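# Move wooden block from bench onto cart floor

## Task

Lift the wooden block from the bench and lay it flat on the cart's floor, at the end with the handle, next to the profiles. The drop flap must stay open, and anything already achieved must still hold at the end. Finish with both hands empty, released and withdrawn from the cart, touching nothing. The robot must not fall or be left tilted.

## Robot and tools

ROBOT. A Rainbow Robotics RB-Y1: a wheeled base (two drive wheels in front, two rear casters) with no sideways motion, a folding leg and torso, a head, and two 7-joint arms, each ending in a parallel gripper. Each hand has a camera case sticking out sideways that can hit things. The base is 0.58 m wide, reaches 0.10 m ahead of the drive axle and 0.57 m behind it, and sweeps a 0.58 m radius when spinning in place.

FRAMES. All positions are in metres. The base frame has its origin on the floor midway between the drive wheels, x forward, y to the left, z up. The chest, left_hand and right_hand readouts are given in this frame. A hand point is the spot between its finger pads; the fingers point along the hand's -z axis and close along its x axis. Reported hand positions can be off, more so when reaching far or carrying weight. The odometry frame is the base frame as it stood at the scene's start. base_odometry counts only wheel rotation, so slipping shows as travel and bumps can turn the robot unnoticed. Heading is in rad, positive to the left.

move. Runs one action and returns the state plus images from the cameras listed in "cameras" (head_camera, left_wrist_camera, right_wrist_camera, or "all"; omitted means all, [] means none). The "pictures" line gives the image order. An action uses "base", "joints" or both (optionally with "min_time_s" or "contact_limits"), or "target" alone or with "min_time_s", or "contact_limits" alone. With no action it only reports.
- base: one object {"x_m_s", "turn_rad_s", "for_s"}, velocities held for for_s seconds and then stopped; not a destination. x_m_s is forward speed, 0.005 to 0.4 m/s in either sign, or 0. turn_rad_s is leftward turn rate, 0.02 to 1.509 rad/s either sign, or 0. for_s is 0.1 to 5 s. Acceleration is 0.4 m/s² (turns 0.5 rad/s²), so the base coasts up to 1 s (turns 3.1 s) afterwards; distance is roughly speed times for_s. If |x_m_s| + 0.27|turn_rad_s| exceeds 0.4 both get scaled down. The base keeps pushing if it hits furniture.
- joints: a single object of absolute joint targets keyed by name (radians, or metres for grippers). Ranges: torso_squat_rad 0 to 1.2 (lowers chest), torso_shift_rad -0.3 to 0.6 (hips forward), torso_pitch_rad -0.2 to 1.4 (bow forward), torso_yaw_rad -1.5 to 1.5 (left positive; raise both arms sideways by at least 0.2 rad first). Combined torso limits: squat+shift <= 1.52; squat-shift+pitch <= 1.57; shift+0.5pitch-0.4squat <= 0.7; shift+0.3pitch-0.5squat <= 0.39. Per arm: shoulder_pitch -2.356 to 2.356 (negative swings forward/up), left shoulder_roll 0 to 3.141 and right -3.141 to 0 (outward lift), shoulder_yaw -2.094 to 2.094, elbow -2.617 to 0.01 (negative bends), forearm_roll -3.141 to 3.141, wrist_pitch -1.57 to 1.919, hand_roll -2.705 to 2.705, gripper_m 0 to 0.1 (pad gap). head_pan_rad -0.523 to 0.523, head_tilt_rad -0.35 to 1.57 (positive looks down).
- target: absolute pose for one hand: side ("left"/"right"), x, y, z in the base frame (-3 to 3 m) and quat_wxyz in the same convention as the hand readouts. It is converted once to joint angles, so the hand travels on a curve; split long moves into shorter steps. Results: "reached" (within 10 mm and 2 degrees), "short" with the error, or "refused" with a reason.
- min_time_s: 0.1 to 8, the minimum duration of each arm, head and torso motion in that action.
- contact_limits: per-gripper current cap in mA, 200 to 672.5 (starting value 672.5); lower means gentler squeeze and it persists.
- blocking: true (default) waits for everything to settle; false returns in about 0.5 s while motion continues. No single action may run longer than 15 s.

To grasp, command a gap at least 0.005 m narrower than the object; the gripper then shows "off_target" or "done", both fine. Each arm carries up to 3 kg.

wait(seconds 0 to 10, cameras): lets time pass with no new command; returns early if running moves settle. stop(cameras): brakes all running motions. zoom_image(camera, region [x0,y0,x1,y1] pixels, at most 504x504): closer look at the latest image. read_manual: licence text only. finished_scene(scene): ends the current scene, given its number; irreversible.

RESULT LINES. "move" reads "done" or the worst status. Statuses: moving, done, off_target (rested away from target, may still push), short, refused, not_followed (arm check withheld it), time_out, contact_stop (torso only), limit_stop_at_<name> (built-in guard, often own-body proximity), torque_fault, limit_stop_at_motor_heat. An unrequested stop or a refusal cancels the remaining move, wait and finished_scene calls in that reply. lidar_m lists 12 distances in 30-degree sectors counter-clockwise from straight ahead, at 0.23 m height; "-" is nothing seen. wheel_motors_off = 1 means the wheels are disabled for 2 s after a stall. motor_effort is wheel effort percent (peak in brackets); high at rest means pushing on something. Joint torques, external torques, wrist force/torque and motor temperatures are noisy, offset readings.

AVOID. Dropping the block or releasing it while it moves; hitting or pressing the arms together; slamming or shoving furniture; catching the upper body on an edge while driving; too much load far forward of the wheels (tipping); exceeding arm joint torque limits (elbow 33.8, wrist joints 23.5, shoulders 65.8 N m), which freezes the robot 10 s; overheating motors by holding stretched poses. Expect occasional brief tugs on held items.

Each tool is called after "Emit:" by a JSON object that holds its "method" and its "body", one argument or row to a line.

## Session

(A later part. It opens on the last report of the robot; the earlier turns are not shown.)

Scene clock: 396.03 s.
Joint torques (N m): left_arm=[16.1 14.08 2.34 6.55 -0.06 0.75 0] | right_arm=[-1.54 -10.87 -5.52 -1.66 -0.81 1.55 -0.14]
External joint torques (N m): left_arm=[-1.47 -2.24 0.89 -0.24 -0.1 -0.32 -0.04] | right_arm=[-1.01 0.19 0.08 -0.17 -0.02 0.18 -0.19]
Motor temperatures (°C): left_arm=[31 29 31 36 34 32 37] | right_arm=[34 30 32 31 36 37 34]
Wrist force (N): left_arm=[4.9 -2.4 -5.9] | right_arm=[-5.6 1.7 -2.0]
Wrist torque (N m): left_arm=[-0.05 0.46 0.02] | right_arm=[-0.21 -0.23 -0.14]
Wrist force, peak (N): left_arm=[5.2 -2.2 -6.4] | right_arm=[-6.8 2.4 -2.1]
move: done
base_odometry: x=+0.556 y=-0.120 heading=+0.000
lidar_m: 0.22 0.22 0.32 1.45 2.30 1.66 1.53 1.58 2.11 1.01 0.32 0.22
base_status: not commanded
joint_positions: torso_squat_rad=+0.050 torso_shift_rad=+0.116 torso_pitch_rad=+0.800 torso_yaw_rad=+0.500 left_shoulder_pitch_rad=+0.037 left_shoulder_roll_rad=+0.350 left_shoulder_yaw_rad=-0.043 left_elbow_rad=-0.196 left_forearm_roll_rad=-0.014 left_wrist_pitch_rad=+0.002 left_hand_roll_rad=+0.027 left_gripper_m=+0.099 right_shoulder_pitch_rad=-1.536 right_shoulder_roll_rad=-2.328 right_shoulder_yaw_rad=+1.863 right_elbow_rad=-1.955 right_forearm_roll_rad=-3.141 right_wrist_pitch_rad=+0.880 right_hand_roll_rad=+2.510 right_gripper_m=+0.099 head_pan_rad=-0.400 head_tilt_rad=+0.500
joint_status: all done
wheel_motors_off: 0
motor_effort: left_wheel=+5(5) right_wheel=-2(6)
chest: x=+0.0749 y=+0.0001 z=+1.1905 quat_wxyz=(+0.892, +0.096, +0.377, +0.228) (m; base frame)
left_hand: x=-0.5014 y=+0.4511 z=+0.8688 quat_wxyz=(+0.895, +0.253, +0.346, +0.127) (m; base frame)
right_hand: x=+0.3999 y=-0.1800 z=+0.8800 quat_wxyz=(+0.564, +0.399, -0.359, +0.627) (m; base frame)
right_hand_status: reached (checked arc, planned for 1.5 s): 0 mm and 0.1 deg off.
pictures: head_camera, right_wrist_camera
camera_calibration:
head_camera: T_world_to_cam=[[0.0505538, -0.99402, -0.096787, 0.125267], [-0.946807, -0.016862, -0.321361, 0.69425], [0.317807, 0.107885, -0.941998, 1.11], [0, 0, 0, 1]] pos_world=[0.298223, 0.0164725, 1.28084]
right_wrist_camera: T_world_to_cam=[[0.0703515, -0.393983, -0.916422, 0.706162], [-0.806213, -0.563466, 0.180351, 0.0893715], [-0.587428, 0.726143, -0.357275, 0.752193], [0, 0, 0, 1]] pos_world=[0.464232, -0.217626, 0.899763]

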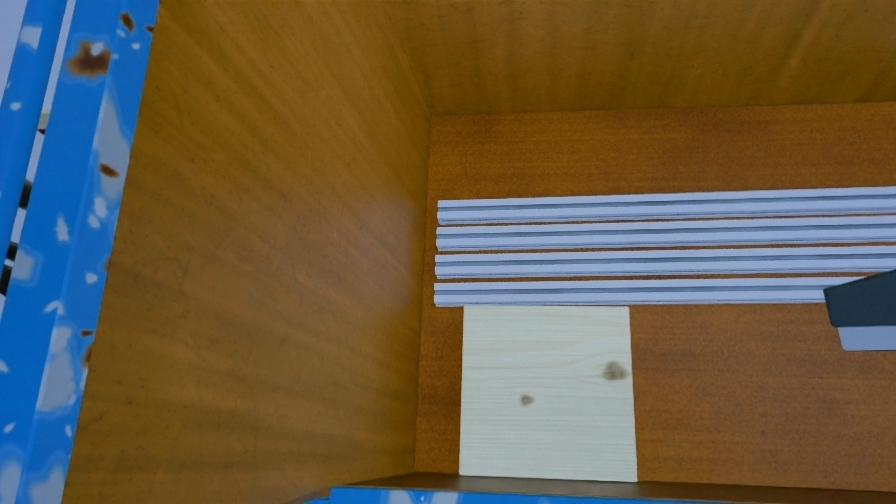

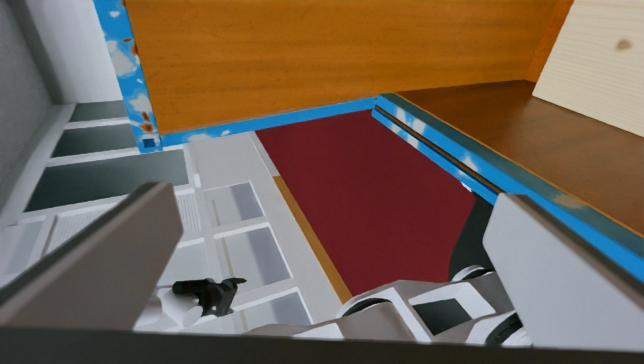

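Emit:
{"method": "move", "body": {
  "base": {"x_m_s":-0.25,"for_s":2.6},
  "cameras": ["head_camera"]
}}

Emit:
{"method": "move", "body": {
  "joints": {"torso_pitch_rad":0.3,"torso_yaw_rad":0.0,"torso_squat_rad":0.35,"torso_shift_rad":0.0},
  "cameras": ["head_camera"]
}}

Scene clock: 400.73 s.
Joint torques (N m): left_arm=[15.92 14.27 2.32 6.57 -0.05 0.9 -0.08] | right_arm=[-1.58 -11.11 -5.68 -1.58 -0.9 1.45 -0.07]
External joint torques (N m): left_arm=[-1.64 -2.05 0.87 -0.21 -0.09 -0.16 -0.11] | right_arm=[-1.04 -0.05 -0.07 -0.09 -0.11 0.07 -0.12]
Motor temperatures (°C): left_arm=[31 29 31 36 34 32 37] | right_arm=[34 30 32 31 36 37 34]
Wrist force (N): left_arm=[4.5 -2.1 -5.0] | right_arm=[-5.6 1.7 -1.7]
Wrist torque (N m): left_arm=[-0.04 0.36 0.06] | right_arm=[-0.22 -0.23 -0.12]
Wrist force, peak (N): left_arm=[4.9 -1.4 -7.1] | right_arm=[-6.3 1.6 -2.5]
move: done
base_odometry: x=-0.094 y=-0.121 heading=+0.001
lidar_m: 0.86 0.91 1.73 4.02 1.35 0.96 0.88 0.91 1.21 3.11 1.28 0.90
base_status: done (sent for 2.6 of 2.6 s)
joint_positions: torso_squat_rad=+0.050 torso_shift_rad=+0.116 torso_pitch_rad=+0.800 torso_yaw_rad=+0.500 left_shoulder_pitch_rad=+0.037 left_shoulder_roll_rad=+0.350 left_shoulder_yaw_rad=-0.043 left_elbow_rad=-0.196 left_forearm_roll_rad=-0.014 left_wrist_pitch_rad=+0.002 left_hand_roll_rad=+0.027 left_gripper_m=+0.099 right_shoulder_pitch_rad=-1.536 right_shoulder_roll_rad=-2.328 right_shoulder_yaw_rad=+1.863 right_elbow_rad=-1.955 right_forearm_roll_rad=-3.141 right_wrist_pitch_rad=+0.880 right_hand_roll_rad=+2.510 right_gripper_m=+0.099 head_pan_rad=-0.400 head_tilt_rad=+0.500
joint_status: not commanded
wheel_motors_off: 0
motor_effort: left_wheel=+9(33) right_wheel=-7(25)
chest: x=+0.0749 y=+0.0001 z=+1.1905 quat_wxyz=(+0.892, +0.096, +0.377, +0.228) (m; base frame)
left_hand: x=-0.5014 y=+0.4510 z=+0.8688 quat_wxyz=(+0.895, +0.253, +0.346, +0.127) (m; base frame)
right_hand: x=+0.3999 y=-0.1800 z=+0.8800 quat_wxyz=(+0.564, +0.399, -0.359, +0.627) (m; base frame)
pictures: head_camera
camera_calibration:
head_camera: T_world_to_cam=[[0.0505729, -0.994019, -0.0967939, 0.125276], [-0.946783, -0.0168699, -0.321431, 0.694322], [0.317876, 0.107898, -0.941973, 1.10998], [0, 0, 0, 1]] pos_world=[0.2982, 0.0164745, 1.28088]

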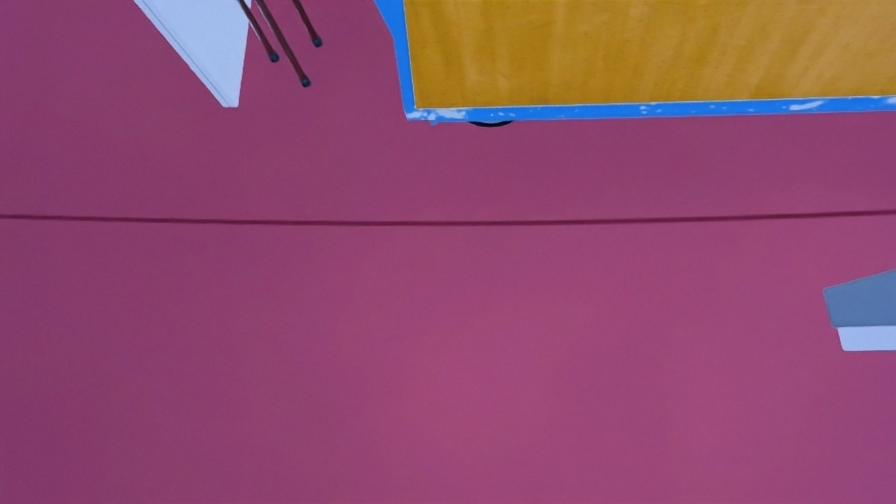

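Scene clock: 403.20 s.
Joint torques (N m): left_arm=[6.46 7.74 1.5 2.69 -0.08 0.01 -0.07] | right_arm=[-2.82 -6.53 -8.24 2.39 -1.33 0.62 -0.13]
External joint torques (N m): left_arm=[-0.88 -1.79 0.66 -0.17 -0.11 -0.23 -0.08] | right_arm=[-0.81 0.23 0.12 0.18 -0.21 0.14 -0.16]
Motor temperatures (°C): left_arm=[31 29 31 36 34 32 37] | right_arm=[34 30 32 31 36 37 34]
Wrist force (N): left_arm=[2.3 -0.6 -7.7] | right_arm=[-4.5 4.1 -2.5]
Wrist torque (N m): left_arm=[-0.18 0.28 0.06] | right_arm=[-0.33 -0.20 -0.15]
Wrist force, peak (N): left_arm=[2.4 -0.9 -8.3] | right_arm=[-4.7 4.7 -3.3]
move: done
base_odometry: x=-0.094 y=-0.121 heading=+0.001
lidar_m: 0.86 0.90 1.74 4.04 1.34 0.96 0.87 0.91 1.22 3.11 1.28 0.90
base_status: not commanded
joint_positions: torso_squat_rad=+0.350 torso_shift_rad=+0.000 torso_pitch_rad=+0.300 torso_yaw_rad=+0.000 left_shoulder_pitch_rad=+0.037 left_shoulder_roll_rad=+0.350 left_shoulder_yaw_rad=-0.043 left_elbow_rad=-0.196 left_forearm_roll_rad=-0.014 left_wrist_pitch_rad=+0.002 left_hand_roll_rad=+0.027 left_gripper_m=+0.099 right_shoulder_pitch_rad=-1.536 right_shoulder_roll_rad=-2.327 right_shoulder_yaw_rad=+1.863 right_elbow_rad=-1.955 right_forearm_roll_rad=-3.141 right_wrist_pitch_rad=+0.880 right_hand_roll_rad=+2.510 right_gripper_m=+0.099 head_pan_rad=-0.400 head_tilt_rad=+0.500
joint_status: all done
wheel_motors_off: 0
motor_effort: left_wheel=+11(12) right_wheel=-8(11)
chest: x=-0.1366 y=+0.0001 z=+1.2337 quat_wxyz=(+0.989, +0.000, +0.149, +0.000) (m; base frame)
left_hand: x=-0.2615 y=+0.4777 z=+0.6050 quat_wxyz=(+0.982, +0.164, +0.073, -0.053) (m; base frame)
right_hand: x=+0.1625 y=-0.3733 z=+1.1588 quat_wxyz=(+0.628, +0.076, -0.475, +0.612) (m; base frame)
pictures: head_camera
camera_calibration:
head_camera: T_world_to_cam=[[-0.37671, -0.922524, 0.083896, -0.141142], [-0.634266, 0.190868, -0.749184, 1.07834], [0.675127, -0.335437, -0.657027, 0.915186], [0, 0, 0, 1]] pos_world=[0.0129196, -0.0290411, 1.42102]

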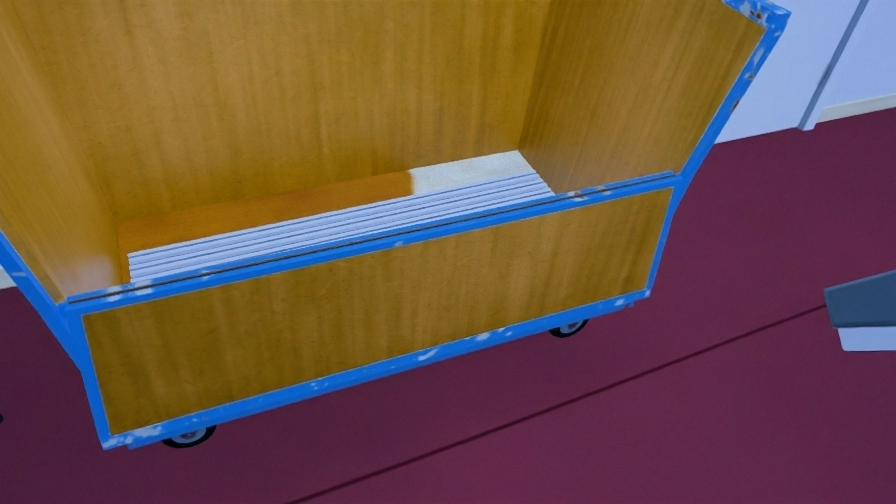

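Block placed, hands free, robot clear.

Emit:
{"method": "finished_scene", "body": {
  "scene": 2
}}

The scene is finished: the task was done.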